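# Insert test cassette into reader slot until latched

## Task

Lift the test cassette from its holder and slide it into the opening on the reader's front, with the result window facing up and the sample well left sticking out, until it is fully seated and the spring-loaded pin in the slot latches it.

## Robot and tools

Robot: two arms over a table. left_arm carries a five-finger left hand and right_arm a five-finger right hand (mirror images). Base positions in the scene frame: left_arm (-0.060, +0.429, 0) m, right_arm (-0.008, -0.371, 0) m, each turned slightly about z. A camera stand sits behind the arms.

Scene frame: origin at table-top height halfway between the nominal bases; +x reaches out over the table, +z is up, left_arm is on the +y side. Reported positions (m), orientations (quat wxyz) and velocities (m/s, rad/s) use this frame and may be off by a few cm.

Hand point: a spot 0.15 m out from the wrist flange, 0.05 m in front of the palm. Its +z runs along the straightened fingers, +y points out of the palm, and +x crosses the palm away from the thumb on the right hand but toward the thumb on the left hand. Straight fingertips reach 0.06-0.07 m past it. A bracket on the little-finger side of the wrist can collide with things; with fingers level the wrist may hang well below the point and touch the table first.

The row (used by every motion tool): 28 numbers, each in [-1, 1], always for both arms. Order: left_arm dx, dy, dz, rx, ry, rz; left hand little, ring, middle, index, thumb_bend, thumb_turn, force_limit, speed; then the same 14 for right_arm. The six pose numbers are an offset, not a pose: they count from that arm's Hand target as it stood when the action or move began, along that Hand target's own axes. 1.0 equals 0.6 m for dx/dy/dz and 180 degrees for rx/ry/rz, which together form one rotation vector. All zeros re-commands the current Hand target; repeating a nonzero offset moves further. Finger numbers are absolute targets: +1 straight/open, -1 curled; thumb_turn -1 puts the thumb opposite the fingers, +1 beside the palm. force_limit maps -1..+1 to roughly 0..10 N at the fingertip (0..15 N for the two thumb motors); speed runs from near zero at -1 to full at +0.48 and above. To leave a hand unchanged, resend the eight numbers of its last executed row (or, if none yet, its hand_measured values plus hand_force_limit and hand_speed). With the thumb across the palm the hand grips objects 0.035-0.065 m thick, handles down to about 0.025 m. Close slowly (speed about -0.94 or lower) for a gentle grip.

Tools:
- execute_actions(actions, cameras): actions is a list of actions, each a list of up to 15 rows, one row per 1/30 s step; an action lasts 0.5 s and a short table repeats its final row. Every row in an action counts from that action's starting Hand target. Images come back when actions is empty or cameras names them.
- move(target, speed, blend, stop_force, zero, blocking, cameras): drives each hand point in a straight line toward target, which is one row or a list of up to 15 rows, all offsets counted from the same starting Hand targets. speed: m/s, 0.002-3.6, default 0.25 (turns up to twice that in rad/s), one value or one per target. blend: corner rounding in m for lists. stop_force: 3-120 N, ends an arm's path when its wrist sensor feels that much push against travel; unreliable when the hand rotates; omit it when moving away from a contact. zero: re-zero the sensor before the move (default true). blocking=false returns after 0.5 s and cannot be combined with stop_force. Moves stop after 10 s, do not avoid obstacles, and should not pass close to an arm's own base.
- wait(seconds 0-10, cameras); stop(cameras) brakes a running move.
- zoom_image(camera, region [x0, y0, x1, y1] in pixels, at most 504 by 504) on the latest image of cam_head_left, cam_head_right, cam_high, cam_low, cam_left_wrist or cam_right_wrist (all 672x504).
- show_instructions() shows reference pages; zero_wrist_force(arm: left_arm or right_arm); finished_scene(scene: 1 or 2) ends the scene permanently.

Results: per arm, end_effector_position, quat, velocities, Hand target (the last commanded pose, base for the next offsets), Joint positions and torques, Wrist force and Wrist torque in the flange's own axes plus the peak since last shown, hand_measured, hand_stopped_by (moving, target, force, stalled, fault), hand_load_n (positive when the finger is pushed open; near 0 after losing a grip), hand_force_limit, hand_speed. A move adds a move: line with the ending (done, off_target, moving, held, fault) and limits (paced = pose clipped, held = steps withheld). Commanded orientation is clipped to within 32 degrees of the measured one each step; a hand point may rest short of its target, so send the remaining distance as an offset.

Cautions: keep the cassette and everything else on the table. Do not slam into fixed or heavy things, drop parts, or release moving parts. Contact torque at a joint limit (142 N m for the three big joints, 26.6 N m for wrist joints) or about 150 N of outside force freezes the arm for 10 s; arms are stiff, so aiming even slightly beyond a firm contact can trigger this. Avoid arm-to-arm presses and closing one hand on the other's fingers. Avoid overloading fingers. Long stretching or pushing heats motors; at 85 °C the arm brakes for 30-60 s.

Each tool is called after ">>>" by a JSON object that holds its "method" and its "body", one argument or row to a line.

Reference images:

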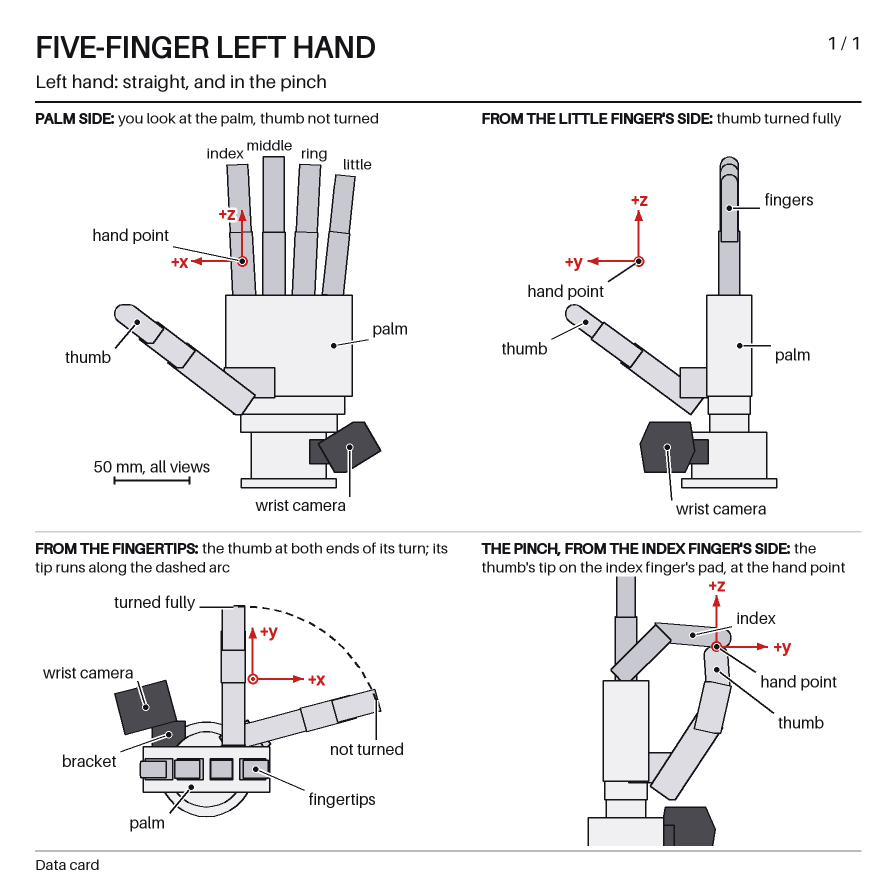

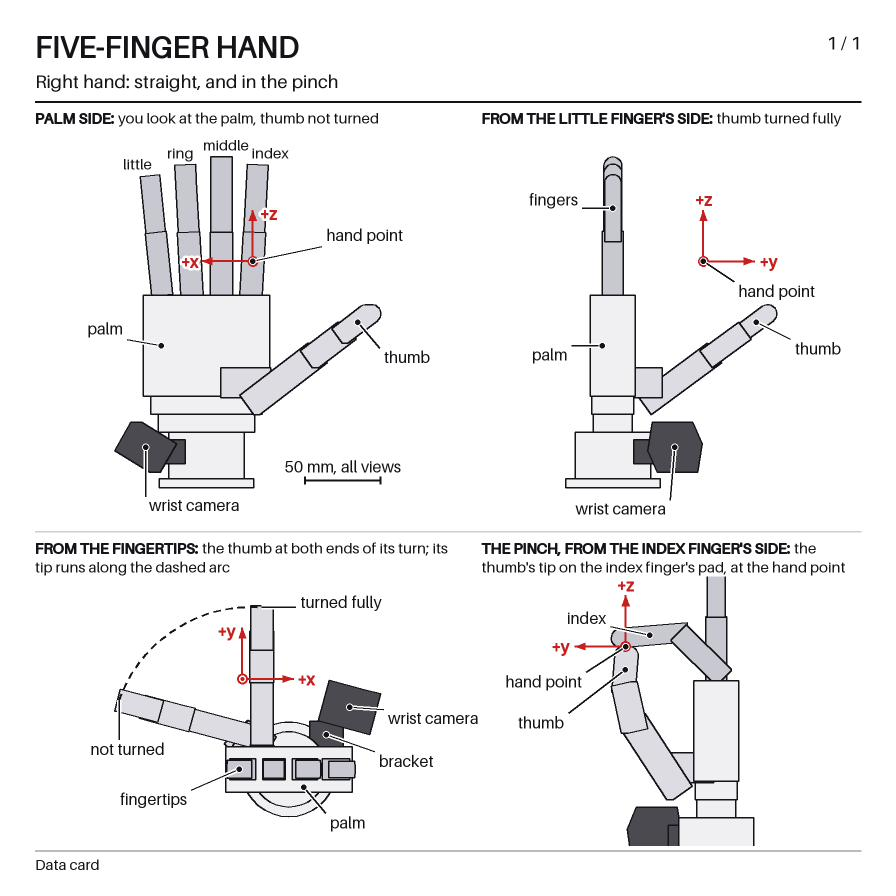

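## Session

>>> {"method": "execute_actions", "body": {
  "actions": []
}}

Scene clock: 0.00 s.
left_arm: end_effector_position=(+0.5712, -0.1997, +0.2822) hand_measured=(+1.000, +1.000, +1.000, +1.000, +1.000, +1.000) hand_load_n=(+0.0, +0.0, +0.0, +0.0, +0.0, -0.5) hand_stopped_by=(target, target, target, target, target, target) hand_force_limit=0.00 hand_speed=-0.80 end_effector_quat_wxyz=(+0.411, +0.749, +0.373, +0.361) | right_arm: end_effector_position=(+0.3738, -0.5037, +0.2408) hand_measured=(+1.000, +1.000, +1.000, +1.000, +1.000, +1.000) hand_load_n=(+0.0, +0.0, +0.0, +0.0, +0.0, +0.0) hand_stopped_by=(target, target, target, target, target, target) hand_force_limit=0.00 hand_speed=-0.80 end_effector_quat_wxyz=(+0.102, +0.437, +0.868, -0.214)
Joint positions: left_arm=[2.43 -2.385 -0.863 2.81 -1.902 0.108] | right_arm=[-0.499 -1.556 1.801 1.084 1.987 -1.207]
Joint velocities: within noise
Joint torques (N m): no reading
Motor temperatures (°C): left_arm=[30 29 30 35 37 38] | right_arm=[29 30 31 34 34 39]
Wrist force (N): no reading
Wrist torque (N m): no reading
Wrist force, peak (N): no reading
Hand target: left_arm +0.5712, -0.1997, +0.2822; +0.411, +0.749, +0.373, +0.361 | right_arm +0.3738, -0.5037, +0.2408; +0.102, +0.437, +0.868, -0.214

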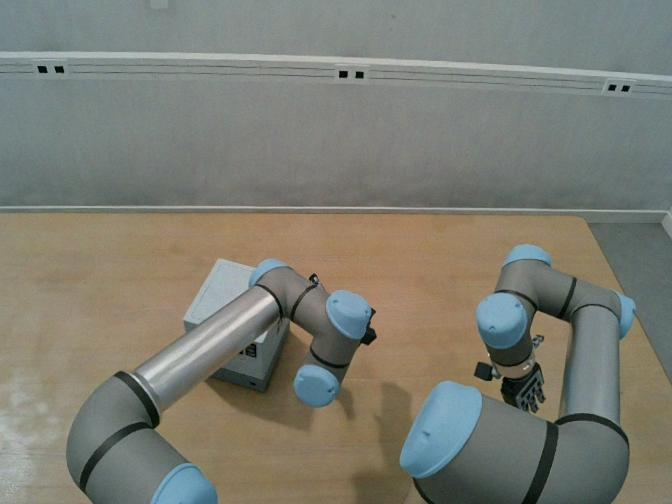

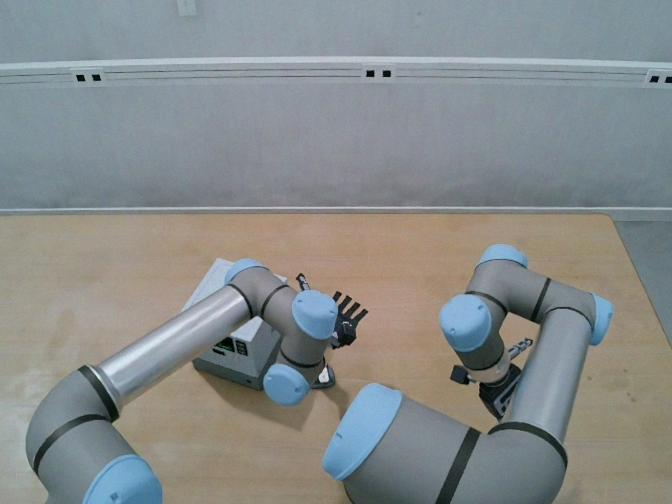

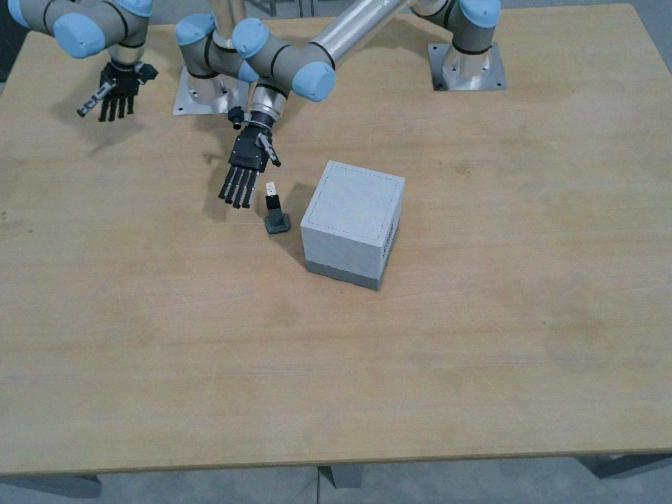

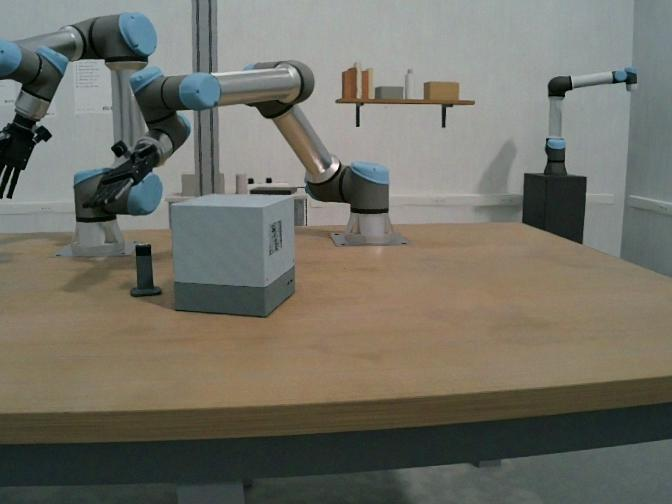

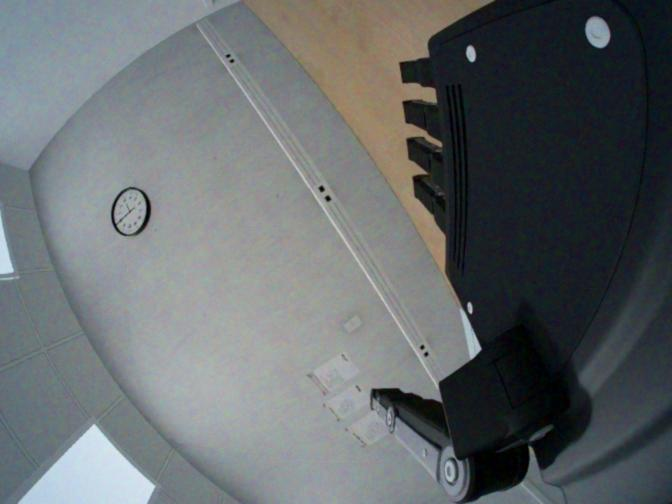

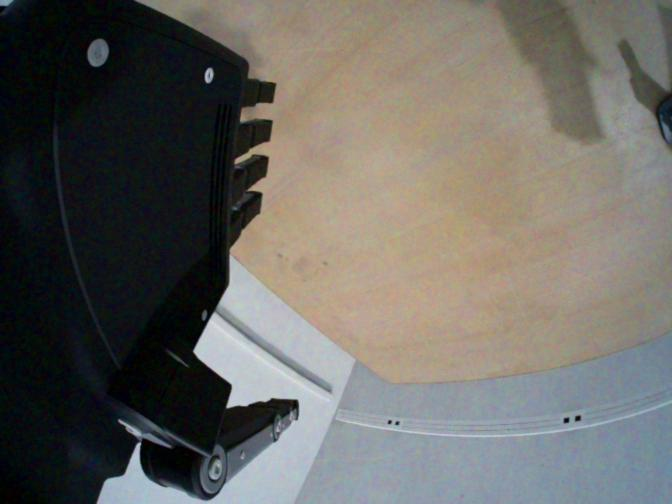

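>>> {"method": "zoom_image", "body": {
  "camera": "cam_high",
  "region": [200, 100, 440, 300]
}}

>>> {"method": "zoom_image", "body": {
  "camera": "cam_head_right",
  "region": [160, 240, 400, 420]
}}

>>> {"method": "zoom_image", "body": {
  "camera": "cam_head_left",
  "region": [160, 240, 400, 420]
}}

>>> {"method": "zoom_image", "body": {
  "camera": "cam_low",
  "region": [100, 180, 340, 340]
}}

Scaled by 2.100 from the camera's 672x504 image, which has a finer 960x720 frame.

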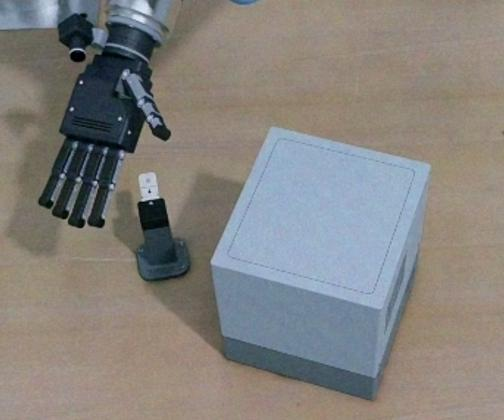

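Scaled by 2.100 from the camera's 672x504 image, which has a finer 960x720 frame.

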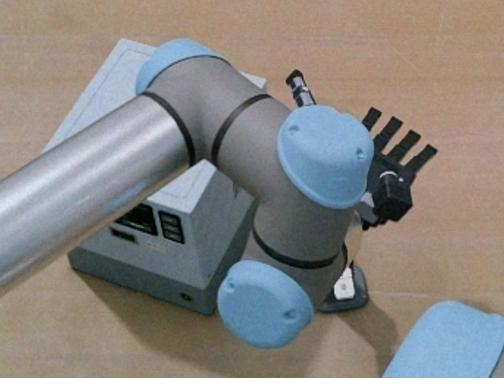

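Scaled by 2.100 from the camera's 672x504 image, which has a finer 960x720 frame.

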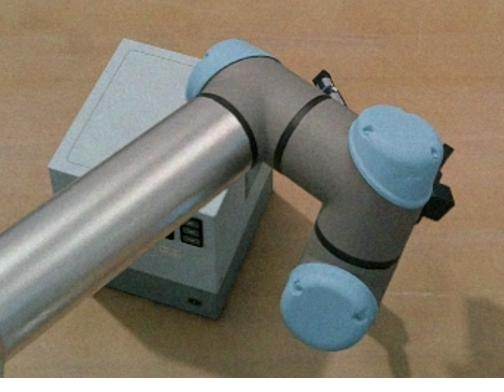

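Scaled by 2.100 from the camera's 672x504 image, which has a finer 960x720 frame.

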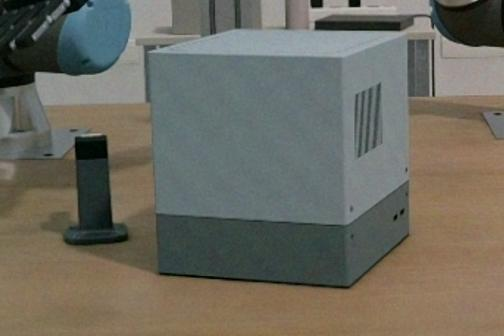

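>>> {"method": "move", "body": {
  "target": [0.06,-0.0575,-0.507,0,0,0,1,1,1,1,1,1,0,-0.8,0,0,0,0,0,0,1,1,1,1,1,1,0,-0.8],
  "speed": 0.3,
  "cameras": ["all"]
}}

Scene clock: 31.30 s.
left_arm: end_effector_position=(+0.3209, -0.0504, +0.3822) hand_measured=(+1.000, +1.000, +1.000, +1.000, +1.000, +1.000) hand_load_n=(+0.0, +0.0, +0.0, +0.0, +0.0, +0.0) hand_stopped_by=(target, target, target, target, target, target) hand_force_limit=0.00 hand_speed=-0.80 end_effector_quat_wxyz=(+0.411, +0.749, +0.373, +0.361) | right_arm: end_effector_position=(+0.3738, -0.5037, +0.2408) hand_measured=(+1.000, +1.000, +1.000, +1.000, +1.000, +1.000) hand_load_n=(+0.0, +0.0, +0.0, +0.0, +0.0, +0.0) hand_stopped_by=(target, target, target, target, target, target) hand_force_limit=0.00 hand_speed=-0.80 end_effector_quat_wxyz=(+0.102, +0.437, +0.868, -0.214)
Joint positions: left_arm=[2.27 -1.707 -1.62 2.858 -2.046 0.032] | right_arm=[-0.499 -1.556 1.801 1.084 1.987 -1.207]
Joint torques (N m): left_arm=[-7.69 33.24 7.12 -1.33 -1.79 -2.74] | right_arm=[-0.13 -20.36 -19.72 1.88 0.45 -0.14]
Wrist force (N): left_arm=[-0.2 0.2 0.0] | right_arm=[0.1 -0.1 -0.2]
Wrist torque (N m): left_arm=[0.03 0.05 0.12] | right_arm=[-0.01 -0.01 0.01]
Wrist force, peak (N): left_arm=[0.1 0.2 1.4] | right_arm=[0.5 -0.2 -0.5]
Hand target: left_arm +0.3208, -0.0504, +0.3823; +0.411, +0.749, +0.373, +0.361 | right_arm +0.3738, -0.5037, +0.2408; +0.102, +0.437, +0.868, -0.214
Off the commanded pose: left_arm 0.000 m, 0 deg | right_arm 0.000 m, 0 deg.
move: done

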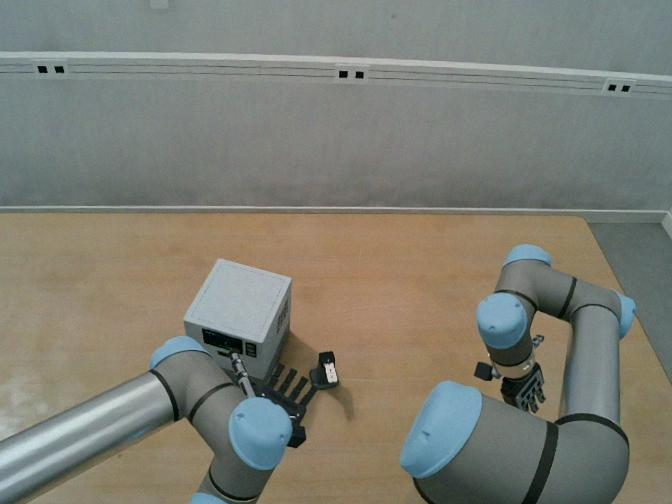

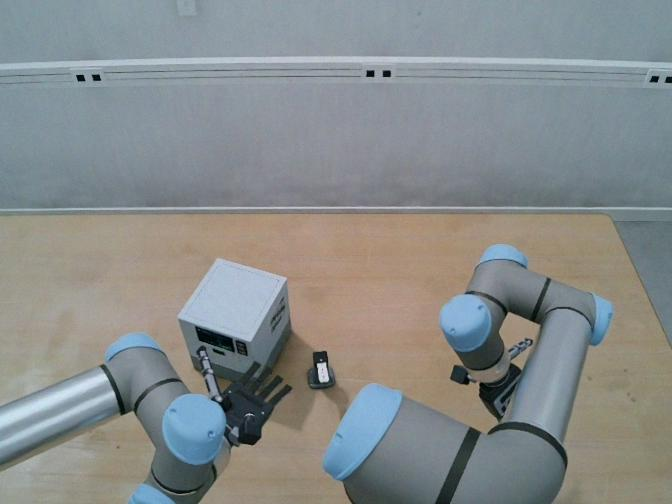

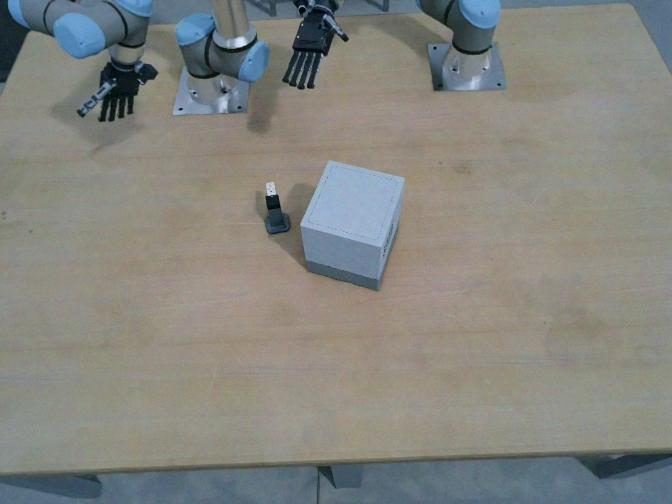

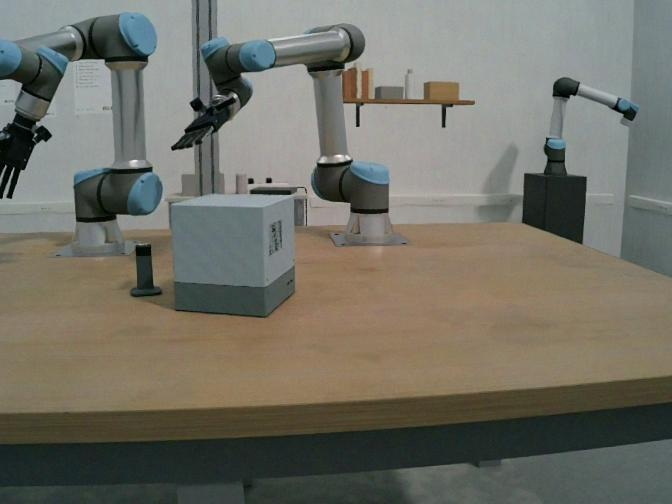

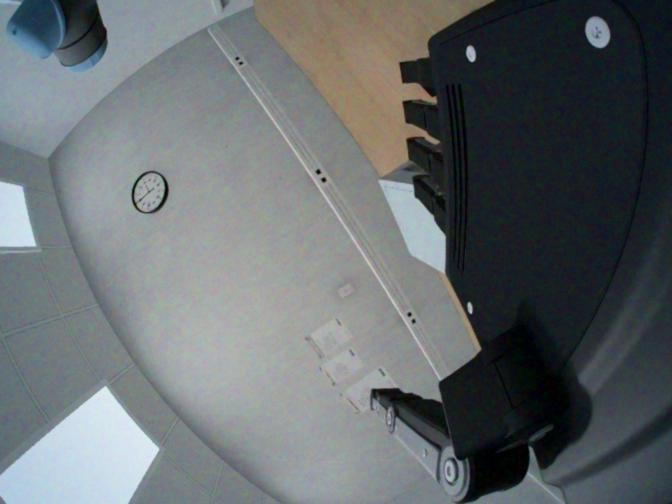

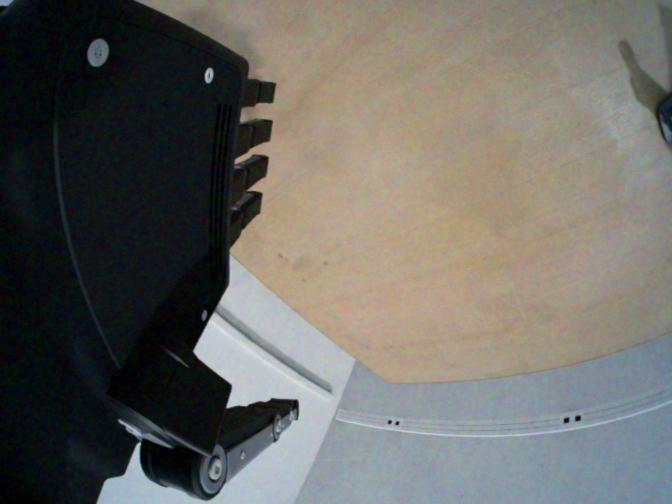

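>>> {"method": "zoom_image", "body": {
  "camera": "cam_head_right",
  "region": [170, 250, 350, 400]
}}

>>> {"method": "zoom_image", "body": {
  "camera": "cam_head_right",
  "region": [290, 335, 350, 395]
}}

>>> {"method": "zoom_image", "body": {
  "camera": "cam_head_left",
  "region": [170, 250, 350, 400]
}}

>>> {"method": "zoom_image", "body": {
  "camera": "cam_head_left",
  "region": [295, 340, 355, 400]
}}

>>> {"method": "zoom_image", "body": {
  "camera": "cam_high",
  "region": [240, 170, 310, 240]
}}

>>> {"method": "zoom_image", "body": {
  "camera": "cam_low",
  "region": [110, 220, 190, 310]
}}

Scaled by 2.800 from the camera's 672x504 image, which has a finer 960x720 frame.

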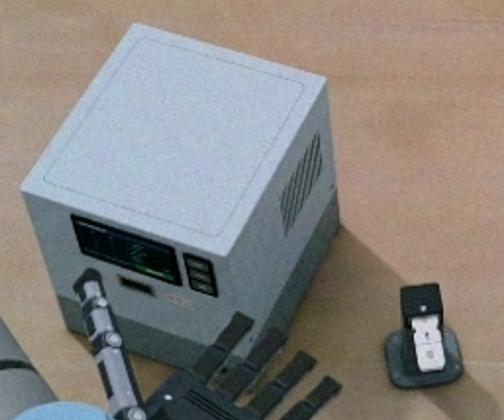

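Scaled by 8.400 from the camera's 672x504 image, which has a finer 960x720 frame.

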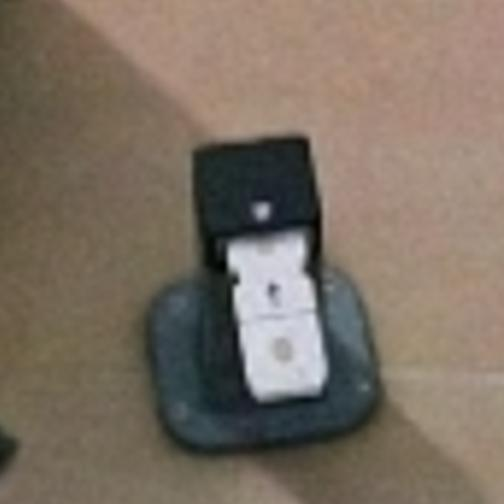

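Scaled by 2.800 from the camera's 672x504 image, which has a finer 960x720 frame.

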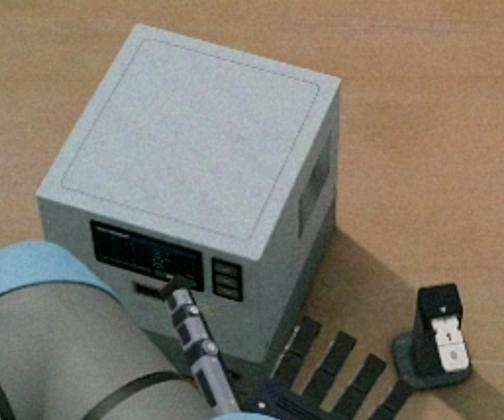

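Scaled by 8.400 from the camera's 672x504 image, which has a finer 960x720 frame.

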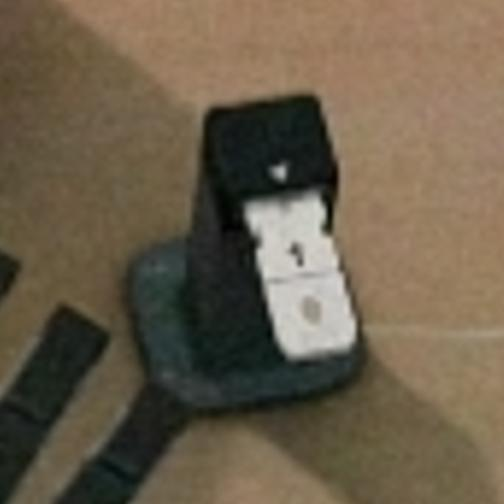

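Scaled by 7.200 from the camera's 672x504 image, which has a finer 960x720 frame.

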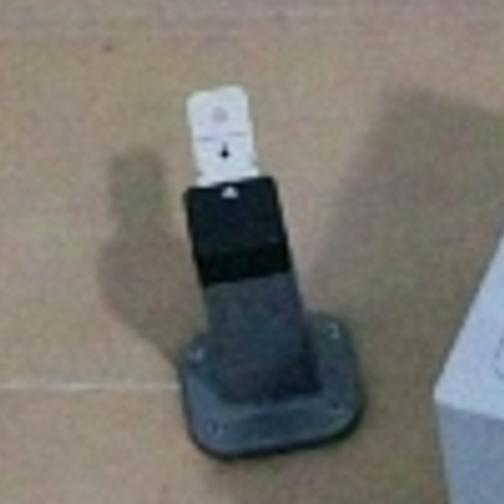

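Scaled by 5.600 from the camera's 672x504 image, which has a finer 960x720 frame.

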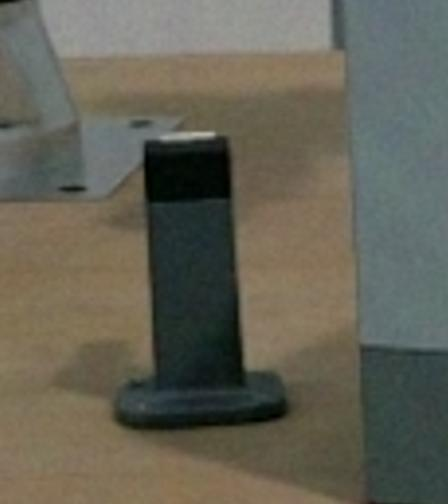

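>>> {"method": "move", "body": {
  "target": [0.503,-0.264,-0.29,0,0,0,1,1,1,1,1,1,0,-0.8,0.307,0.279,-0.233,-0.0517,0.146,0.199,-1,-1,0.4,0.4,0.5,-1,0,0.2],
  "speed": 0.3,
  "cameras": ["all"]
}}

Scene clock: 103.30 s.
left_arm: end_effector_position=(+0.2717, +0.3275, +0.3828) hand_measured=(+1.000, +1.000, +1.000, +1.000, +1.000, +1.000) hand_load_n=(+0.0, +0.0, +0.0, +0.0, +0.0, +0.0) hand_stopped_by=(target, target, target, target, target, target) hand_force_limit=0.00 hand_speed=-0.80 end_effector_quat_wxyz=(+0.308, +0.696, +0.492, +0.422) | right_arm: end_effector_position=(+0.3991, -0.2195, +0.2508) hand_measured=(-1.000, -1.000, +0.400, +0.400, +0.500, -1.000) hand_load_n=(+0.0, +0.0, +0.0, +0.5, +0.0, +0.0) hand_stopped_by=(target, target, target, target, target, target) hand_force_limit=0.00 hand_speed=0.20 end_effector_quat_wxyz=(+0.000, +0.707, +0.708, +0.000)
Joint positions: left_arm=[3.797 -0.691 -2.225 2.354 -1.017 0.644] | right_arm=[0.154 -1.372 1.572 1.37 1.57 0.135]
Joint torques (N m): left_arm=[12.22 -17.85 33.91 -1.54 1.58 2.91] | right_arm=[8.72 -13.73 -30.22 3.82 1.42 1.91]
Wrist force (N): left_arm=[-0.3 0.0 -0.2] | right_arm=[-0.4 -0.7 -0.7]
Wrist torque (N m): left_arm=[0.04 0.09 -0.03] | right_arm=[-0.04 0.07 -0.09]
Wrist force, peak (N): left_arm=[-1.5 0.7 0.3] | right_arm=[-0.7 -0.8 -0.8]
Hand target: left_arm +0.2706, +0.3290, +0.3828; +0.411, +0.749, +0.373, +0.361 | right_arm +0.3991, -0.2195, +0.2508; +0.000, +0.707, +0.708, +0.000
Off the commanded pose: left_arm 0.002 m, 20 deg | right_arm 0.000 m, 0 deg.
move: off_target (left_arm)

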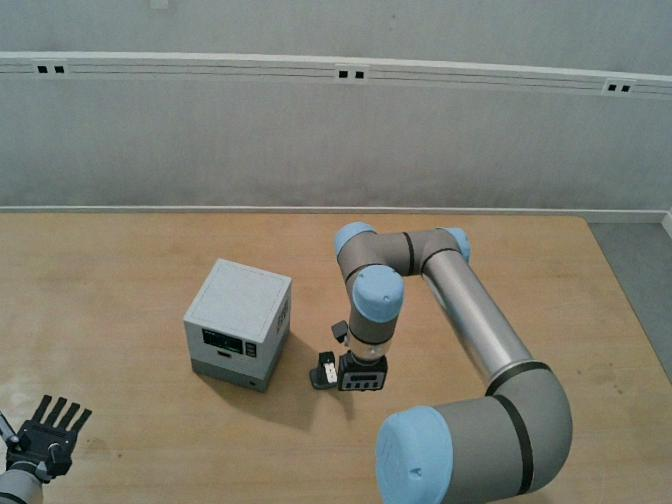

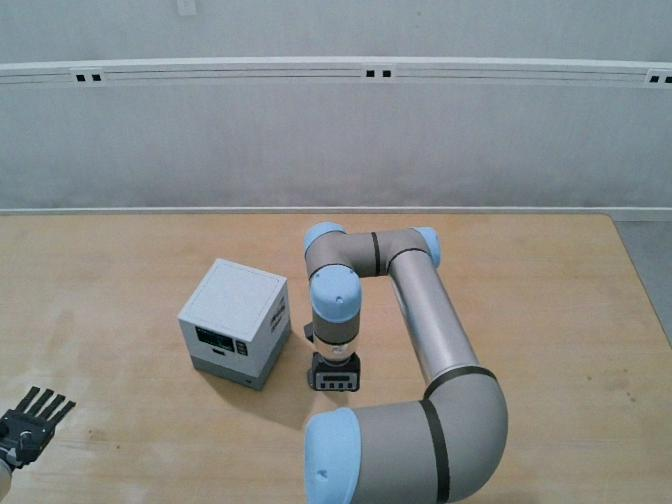

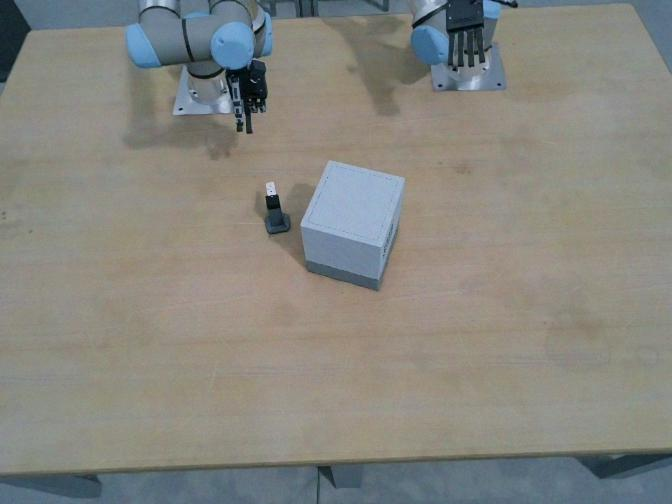

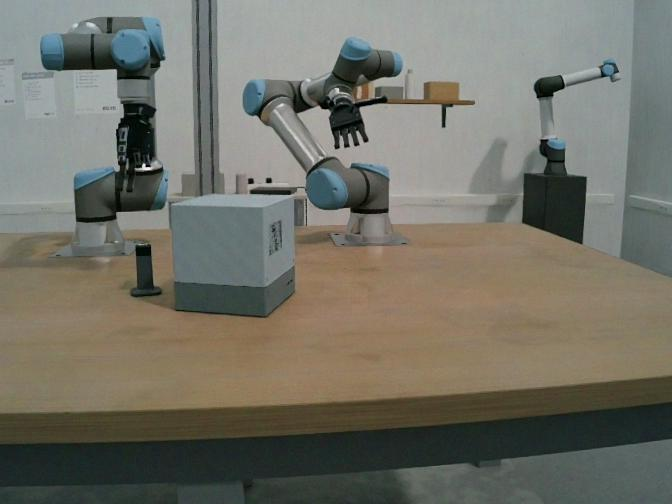

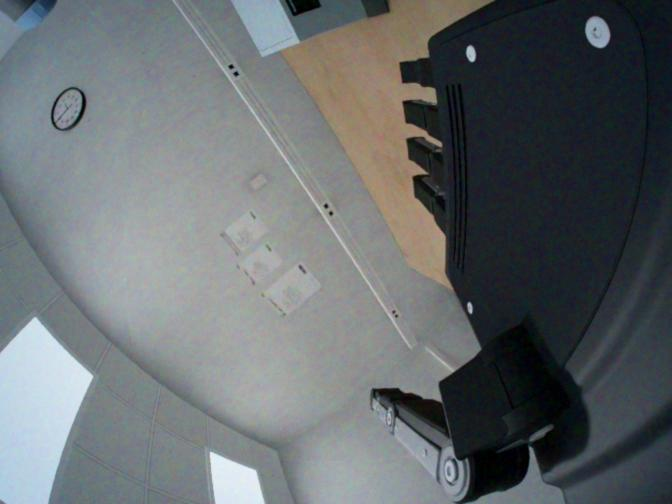

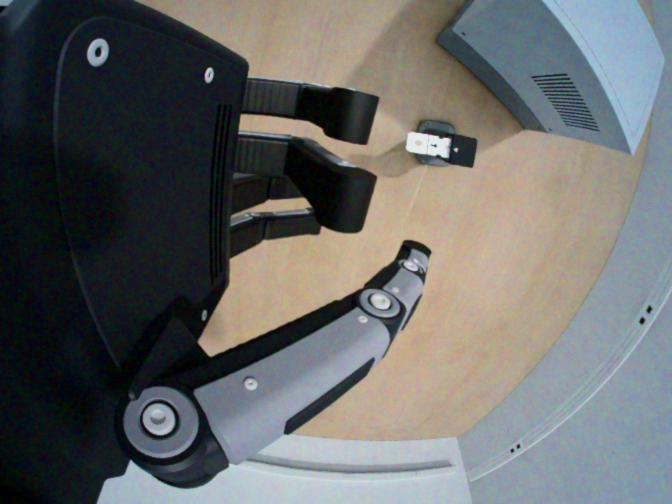

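>>> {"method": "zoom_image", "body": {
  "camera": "cam_right_wrist",
  "region": [390, 110, 490, 185]
}}

>>> {"method": "zoom_image", "body": {
  "camera": "cam_head_left",
  "region": [180, 250, 340, 400]
}}

Scaled by 5.040 from the camera's 672x504 image, which has a finer 960x720 frame.

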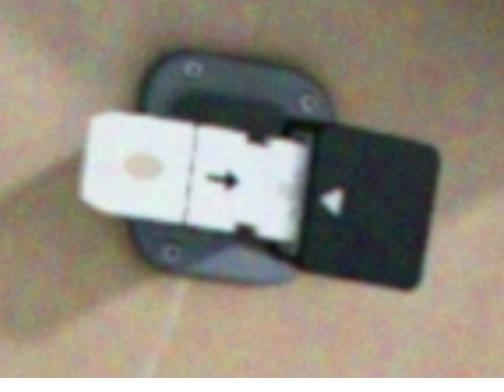

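Scaled by 3.150 from the camera's 672x504 image, which has a finer 960x720 frame.

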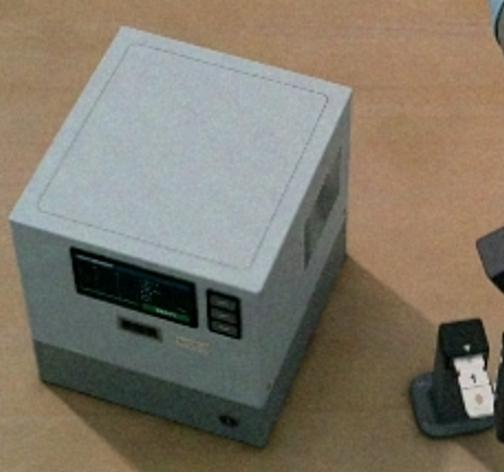

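>>> {"method": "move", "body": {
  "target": [0,0,0,0.0485,0.0975,-0.03,1,1,1,1,1,1,0,-0.8,0.05,0.035,0.135,0,0,0,-1,-1,0.4,0.4,0.5,-1,0,0.2],
  "speed": 0.2,
  "cameras": ["cam_right_wrist","cam_high","cam_low","cam_head_left","cam_head_right"]
}}

>>> {"method": "zoom_image", "body": {
  "camera": "cam_right_wrist",
  "region": [380, 60, 580, 260]
}}

>>> {"method": "zoom_image", "body": {
  "camera": "cam_low",
  "region": [80, 170, 200, 310]
}}

>>> {"method": "zoom_image", "body": {
  "camera": "cam_high",
  "region": [220, 110, 330, 240]
}}

Scene clock: 145.23 s.
left_arm: end_effector_position=(+0.2710, +0.3285, +0.3828) hand_measured=(+1.000, +1.000, +1.000, +1.000, +1.000, +1.000) hand_load_n=(+0.0, +0.0, +0.0, +0.0, +0.0, +0.0) hand_stopped_by=(target, target, target, target, target, target) hand_force_limit=0.00 hand_speed=-0.80 end_effector_quat_wxyz=(+0.306, +0.695, +0.494, +0.423) | right_arm: end_effector_position=(+0.4201, -0.1895, +0.1700) hand_measured=(-1.000, -1.000, +0.400, +0.400, +0.500, -1.000) hand_load_n=(+0.0, +0.0, +0.0, +0.0, +0.0, +0.0) hand_stopped_by=(target, target, target, target, target, target) hand_force_limit=0.00 hand_speed=0.20 end_effector_quat_wxyz=(+0.000, +0.707, +0.708, +0.000) end_effector_velocity=(+0.001, +0.001, -0.002) end_effector_angular_velocity=(+0.001, -0.001, +0.000)
Joint positions: left_arm=[3.803 -0.687 -2.225 2.348 -1.018 0.648] | right_arm=[0.222 -1.239 1.615 1.194 1.57 0.202]
Joint velocities: left_arm=[within noise] | right_arm=[0.001 0.004 -0.001 -0.005 -0.001 0.001]
Joint torques (N m): left_arm=[11 -4.44 31.08 -1.56 1.68 2.88] | right_arm=[9.95 -20.9 -28.55 0.88 2.04 1.97]
Wrist force (N): left_arm=[-0.6 0.1 -0.6] | right_arm=[-0.3 -0.6 -0.6]
Wrist torque (N m): left_arm=[0.07 0.12 -0.06] | right_arm=[-0.05 0.06 -0.08]
Wrist force, peak (N): left_arm=[-0.7 0.4 -0.6] | right_arm=[-0.8 -0.7 -1.6]
Hand target: left_arm +0.2706, +0.3290, +0.3828; +0.308, +0.696, +0.492, +0.422 | right_arm +0.4201, -0.1895, +0.1698; +0.000, +0.707, +0.708, +0.000
Off the commanded pose: left_arm 0.001 m, 0 deg | right_arm 0.000 m, 0 deg.
move: done
Images, in order (width x height): cam_head_left 672x504, cam_head_right 672x504, cam_high 672x504, cam_low 672x504, cam_right_wrist 672x504.

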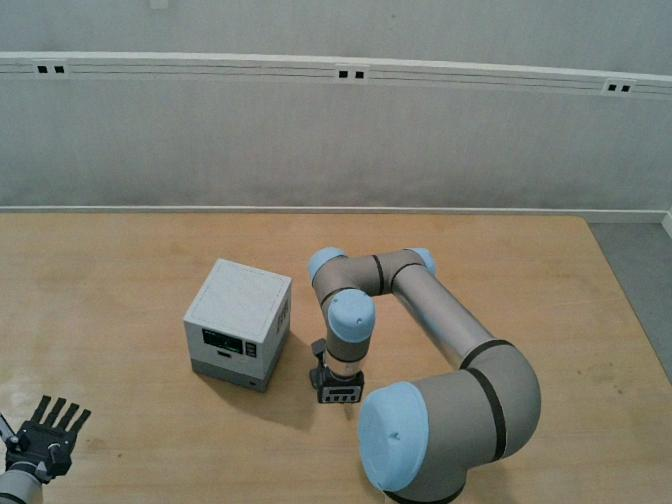

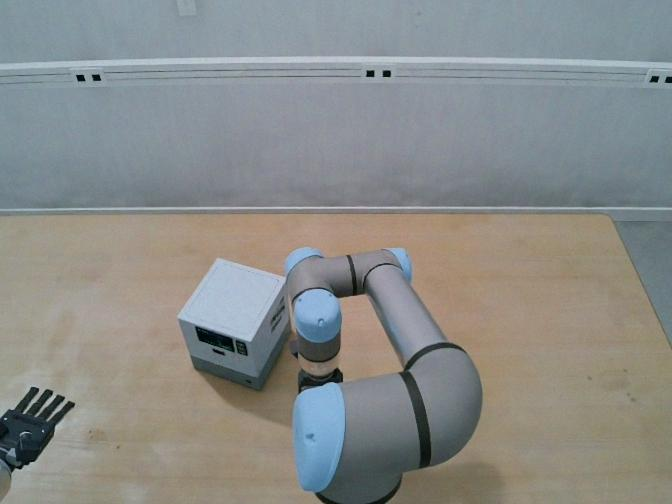

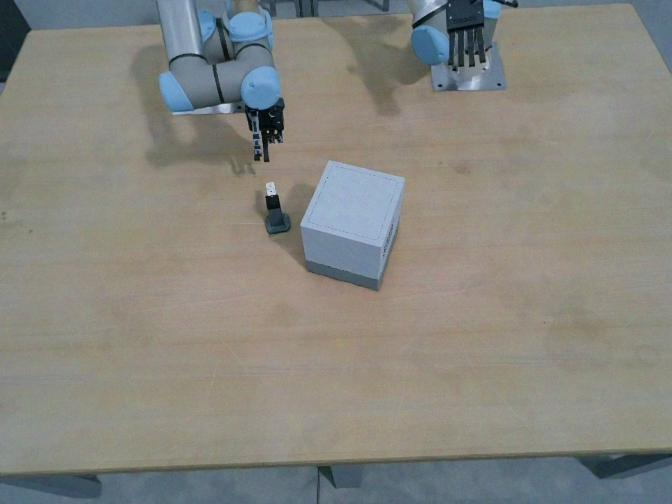

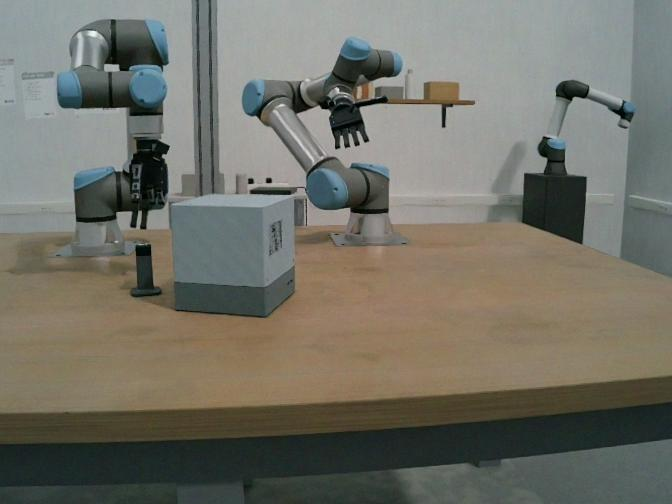

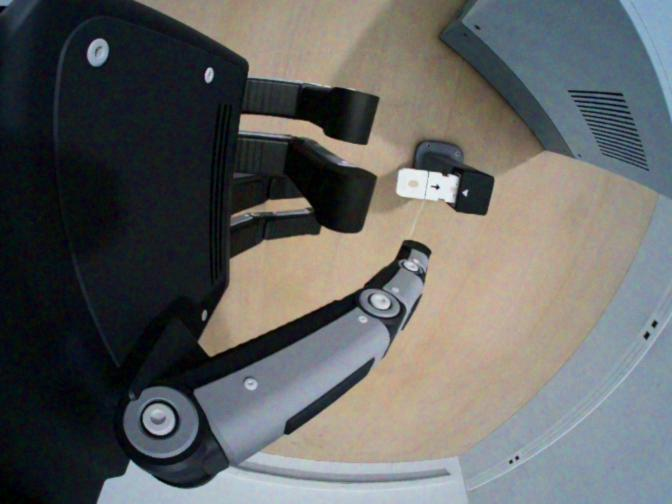

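Scaled by 2.520 from the camera's 672x504 image, which has a finer 960x720 frame.

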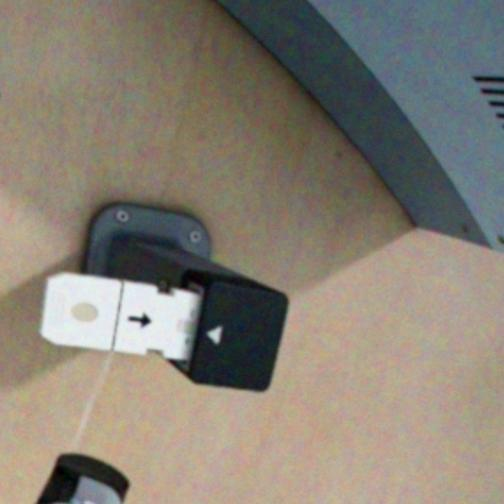

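Scaled by 3.600 from the camera's 672x504 image, which has a finer 960x720 frame.

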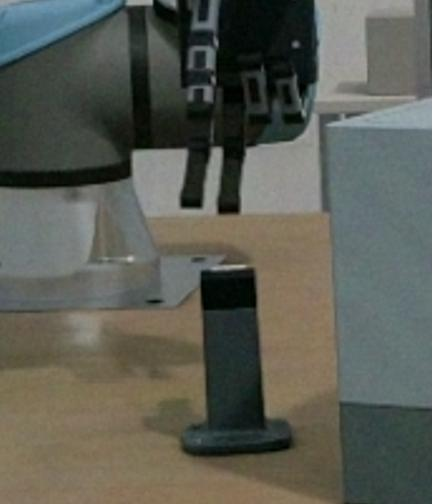

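Scaled by 3.877 from the camera's 672x504 image, which has a finer 960x720 frame.

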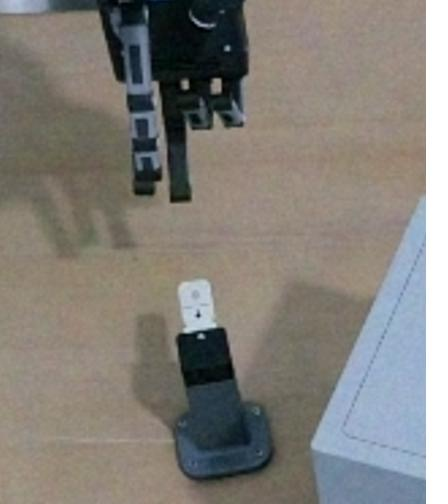

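>>> {"method": "zoom_image", "body": {
  "camera": "cam_low",
  "region": [125, 200, 175, 300]
}}

>>> {"method": "zoom_image", "body": {
  "camera": "cam_right_wrist",
  "region": [390, 130, 500, 220]
}}

Scaled by 5.040 from the camera's 672x504 image, which has a finer 960x720 frame.

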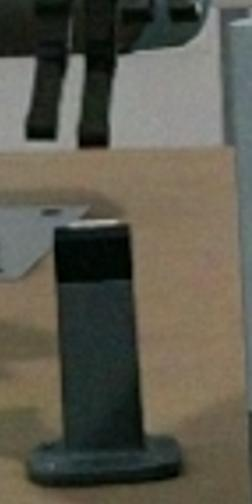

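Scaled by 4.582 from the camera's 672x504 image, which has a finer 960x720 frame.

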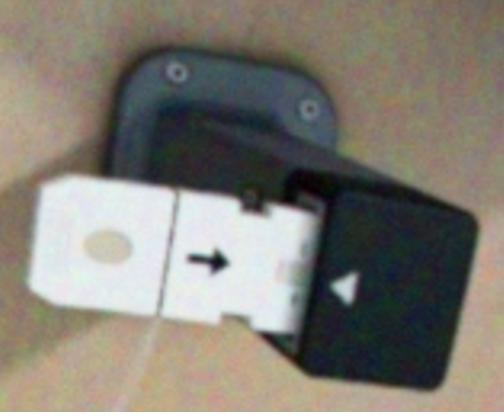

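>>> {"method": "move", "body": {
  "target": [0,0,0,0,0,0,1,1,1,1,1,1,0,-0.8,0.019,-0.033,0.117,0,0,-0.039,-1,-1,0.4,0.4,0.5,-1,0,0.2],
  "speed": 0.15,
  "cameras": ["cam_right_wrist","cam_high","cam_low"]
}}

>>> {"method": "zoom_image", "body": {
  "camera": "cam_right_wrist",
  "region": [340, 120, 540, 300]
}}

>>> {"method": "zoom_image", "body": {
  "camera": "cam_low",
  "region": [100, 190, 200, 310]
}}

>>> {"method": "zoom_image", "body": {
  "camera": "cam_high",
  "region": [220, 110, 330, 240]
}}

Scene clock: 246.03 s.
left_arm: end_effector_position=(+0.2710, +0.3285, +0.3828) hand_measured=(+1.000, +1.000, +1.000, +1.000, +1.000, +1.000) hand_load_n=(+0.0, +0.0, +0.0, +0.0, +0.0, +0.0) hand_stopped_by=(target, target, target, target, target, target) hand_force_limit=0.00 hand_speed=-0.80 end_effector_quat_wxyz=(+0.306, +0.695, +0.494, +0.423) | right_arm: end_effector_position=(+0.4004, -0.1781, +0.0997) hand_measured=(-1.000, -1.000, +0.400, +0.400, +0.500, -1.000) hand_load_n=(+0.0, +0.0, +0.0, +0.0, +0.0, +0.0) hand_stopped_by=(target, target, target, target, target, target) hand_force_limit=0.00 hand_speed=0.20 end_effector_quat_wxyz=(+0.000, +0.662, +0.749, +0.000)
Joint positions: left_arm=[3.804 -0.687 -2.225 2.347 -1.017 0.648] | right_arm=[0.244 -1.203 1.766 1.008 1.57 0.102]
Joint torques (N m): left_arm=[11.2 -4.42 7.28 -1.61 1.64 2.78] | right_arm=[9 -18.93 -5.05 0.85 -2 -1.86]
Wrist force (N): left_arm=[-0.5 0.4 -0.6] | right_arm=[-0.3 -0.4 -0.3]
Wrist torque (N m): left_arm=[0.12 0.10 -0.06] | right_arm=[-0.06 0.04 0.06]
Wrist force, peak (N): left_arm=[-0.7 0.1 -0.6] | right_arm=[-0.4 -0.2 -1.4]
Hand target: left_arm +0.2706, +0.3290, +0.3828; +0.308, +0.696, +0.492, +0.422 | right_arm +0.4004, -0.1780, +0.0996; +0.000, +0.662, +0.749, +0.000
Off the commanded pose: left_arm 0.001 m, 0 deg | right_arm 0.000 m, 0 deg.
move: done
Images, in order (width x height): cam_high 672x504, cam_low 672x504, cam_right_wrist 672x504.

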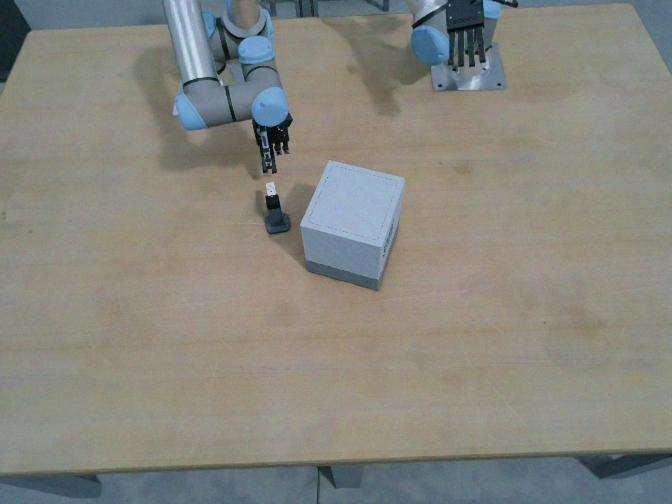

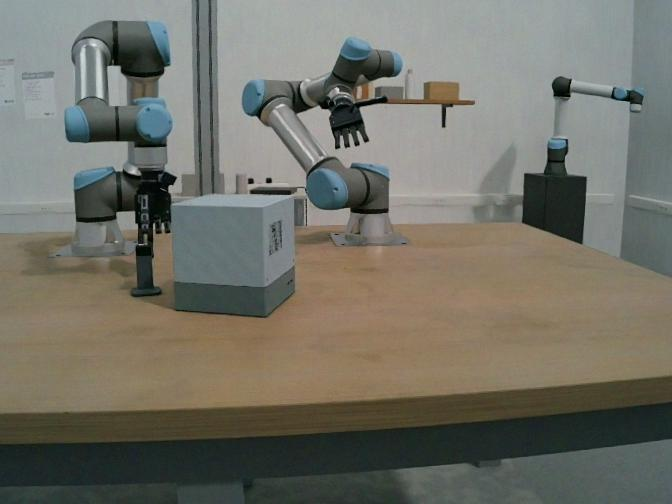

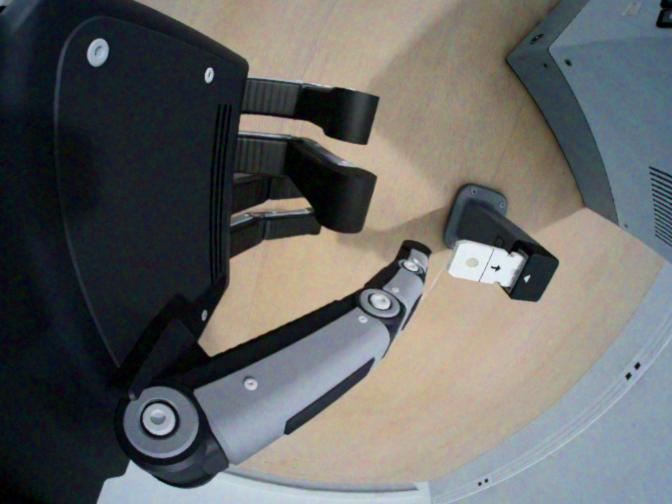

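Scaled by 2.520 from the camera's 672x504 image, which has a finer 960x720 frame.

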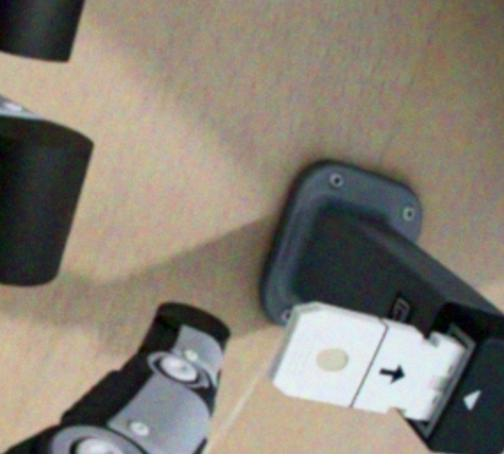

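Scaled by 4.200 from the camera's 672x504 image, which has a finer 960x720 frame.

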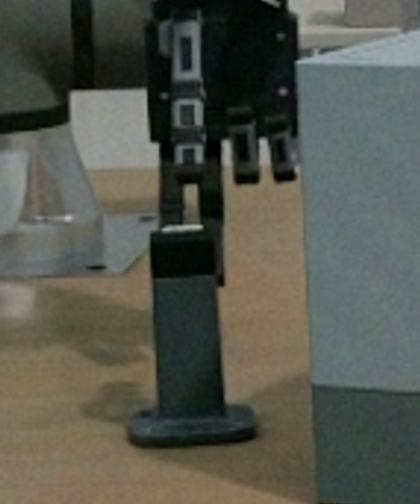

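Scaled by 3.877 from the camera's 672x504 image, which has a finer 960x720 frame.

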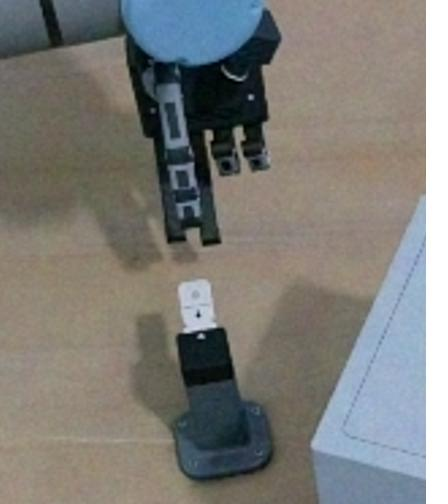

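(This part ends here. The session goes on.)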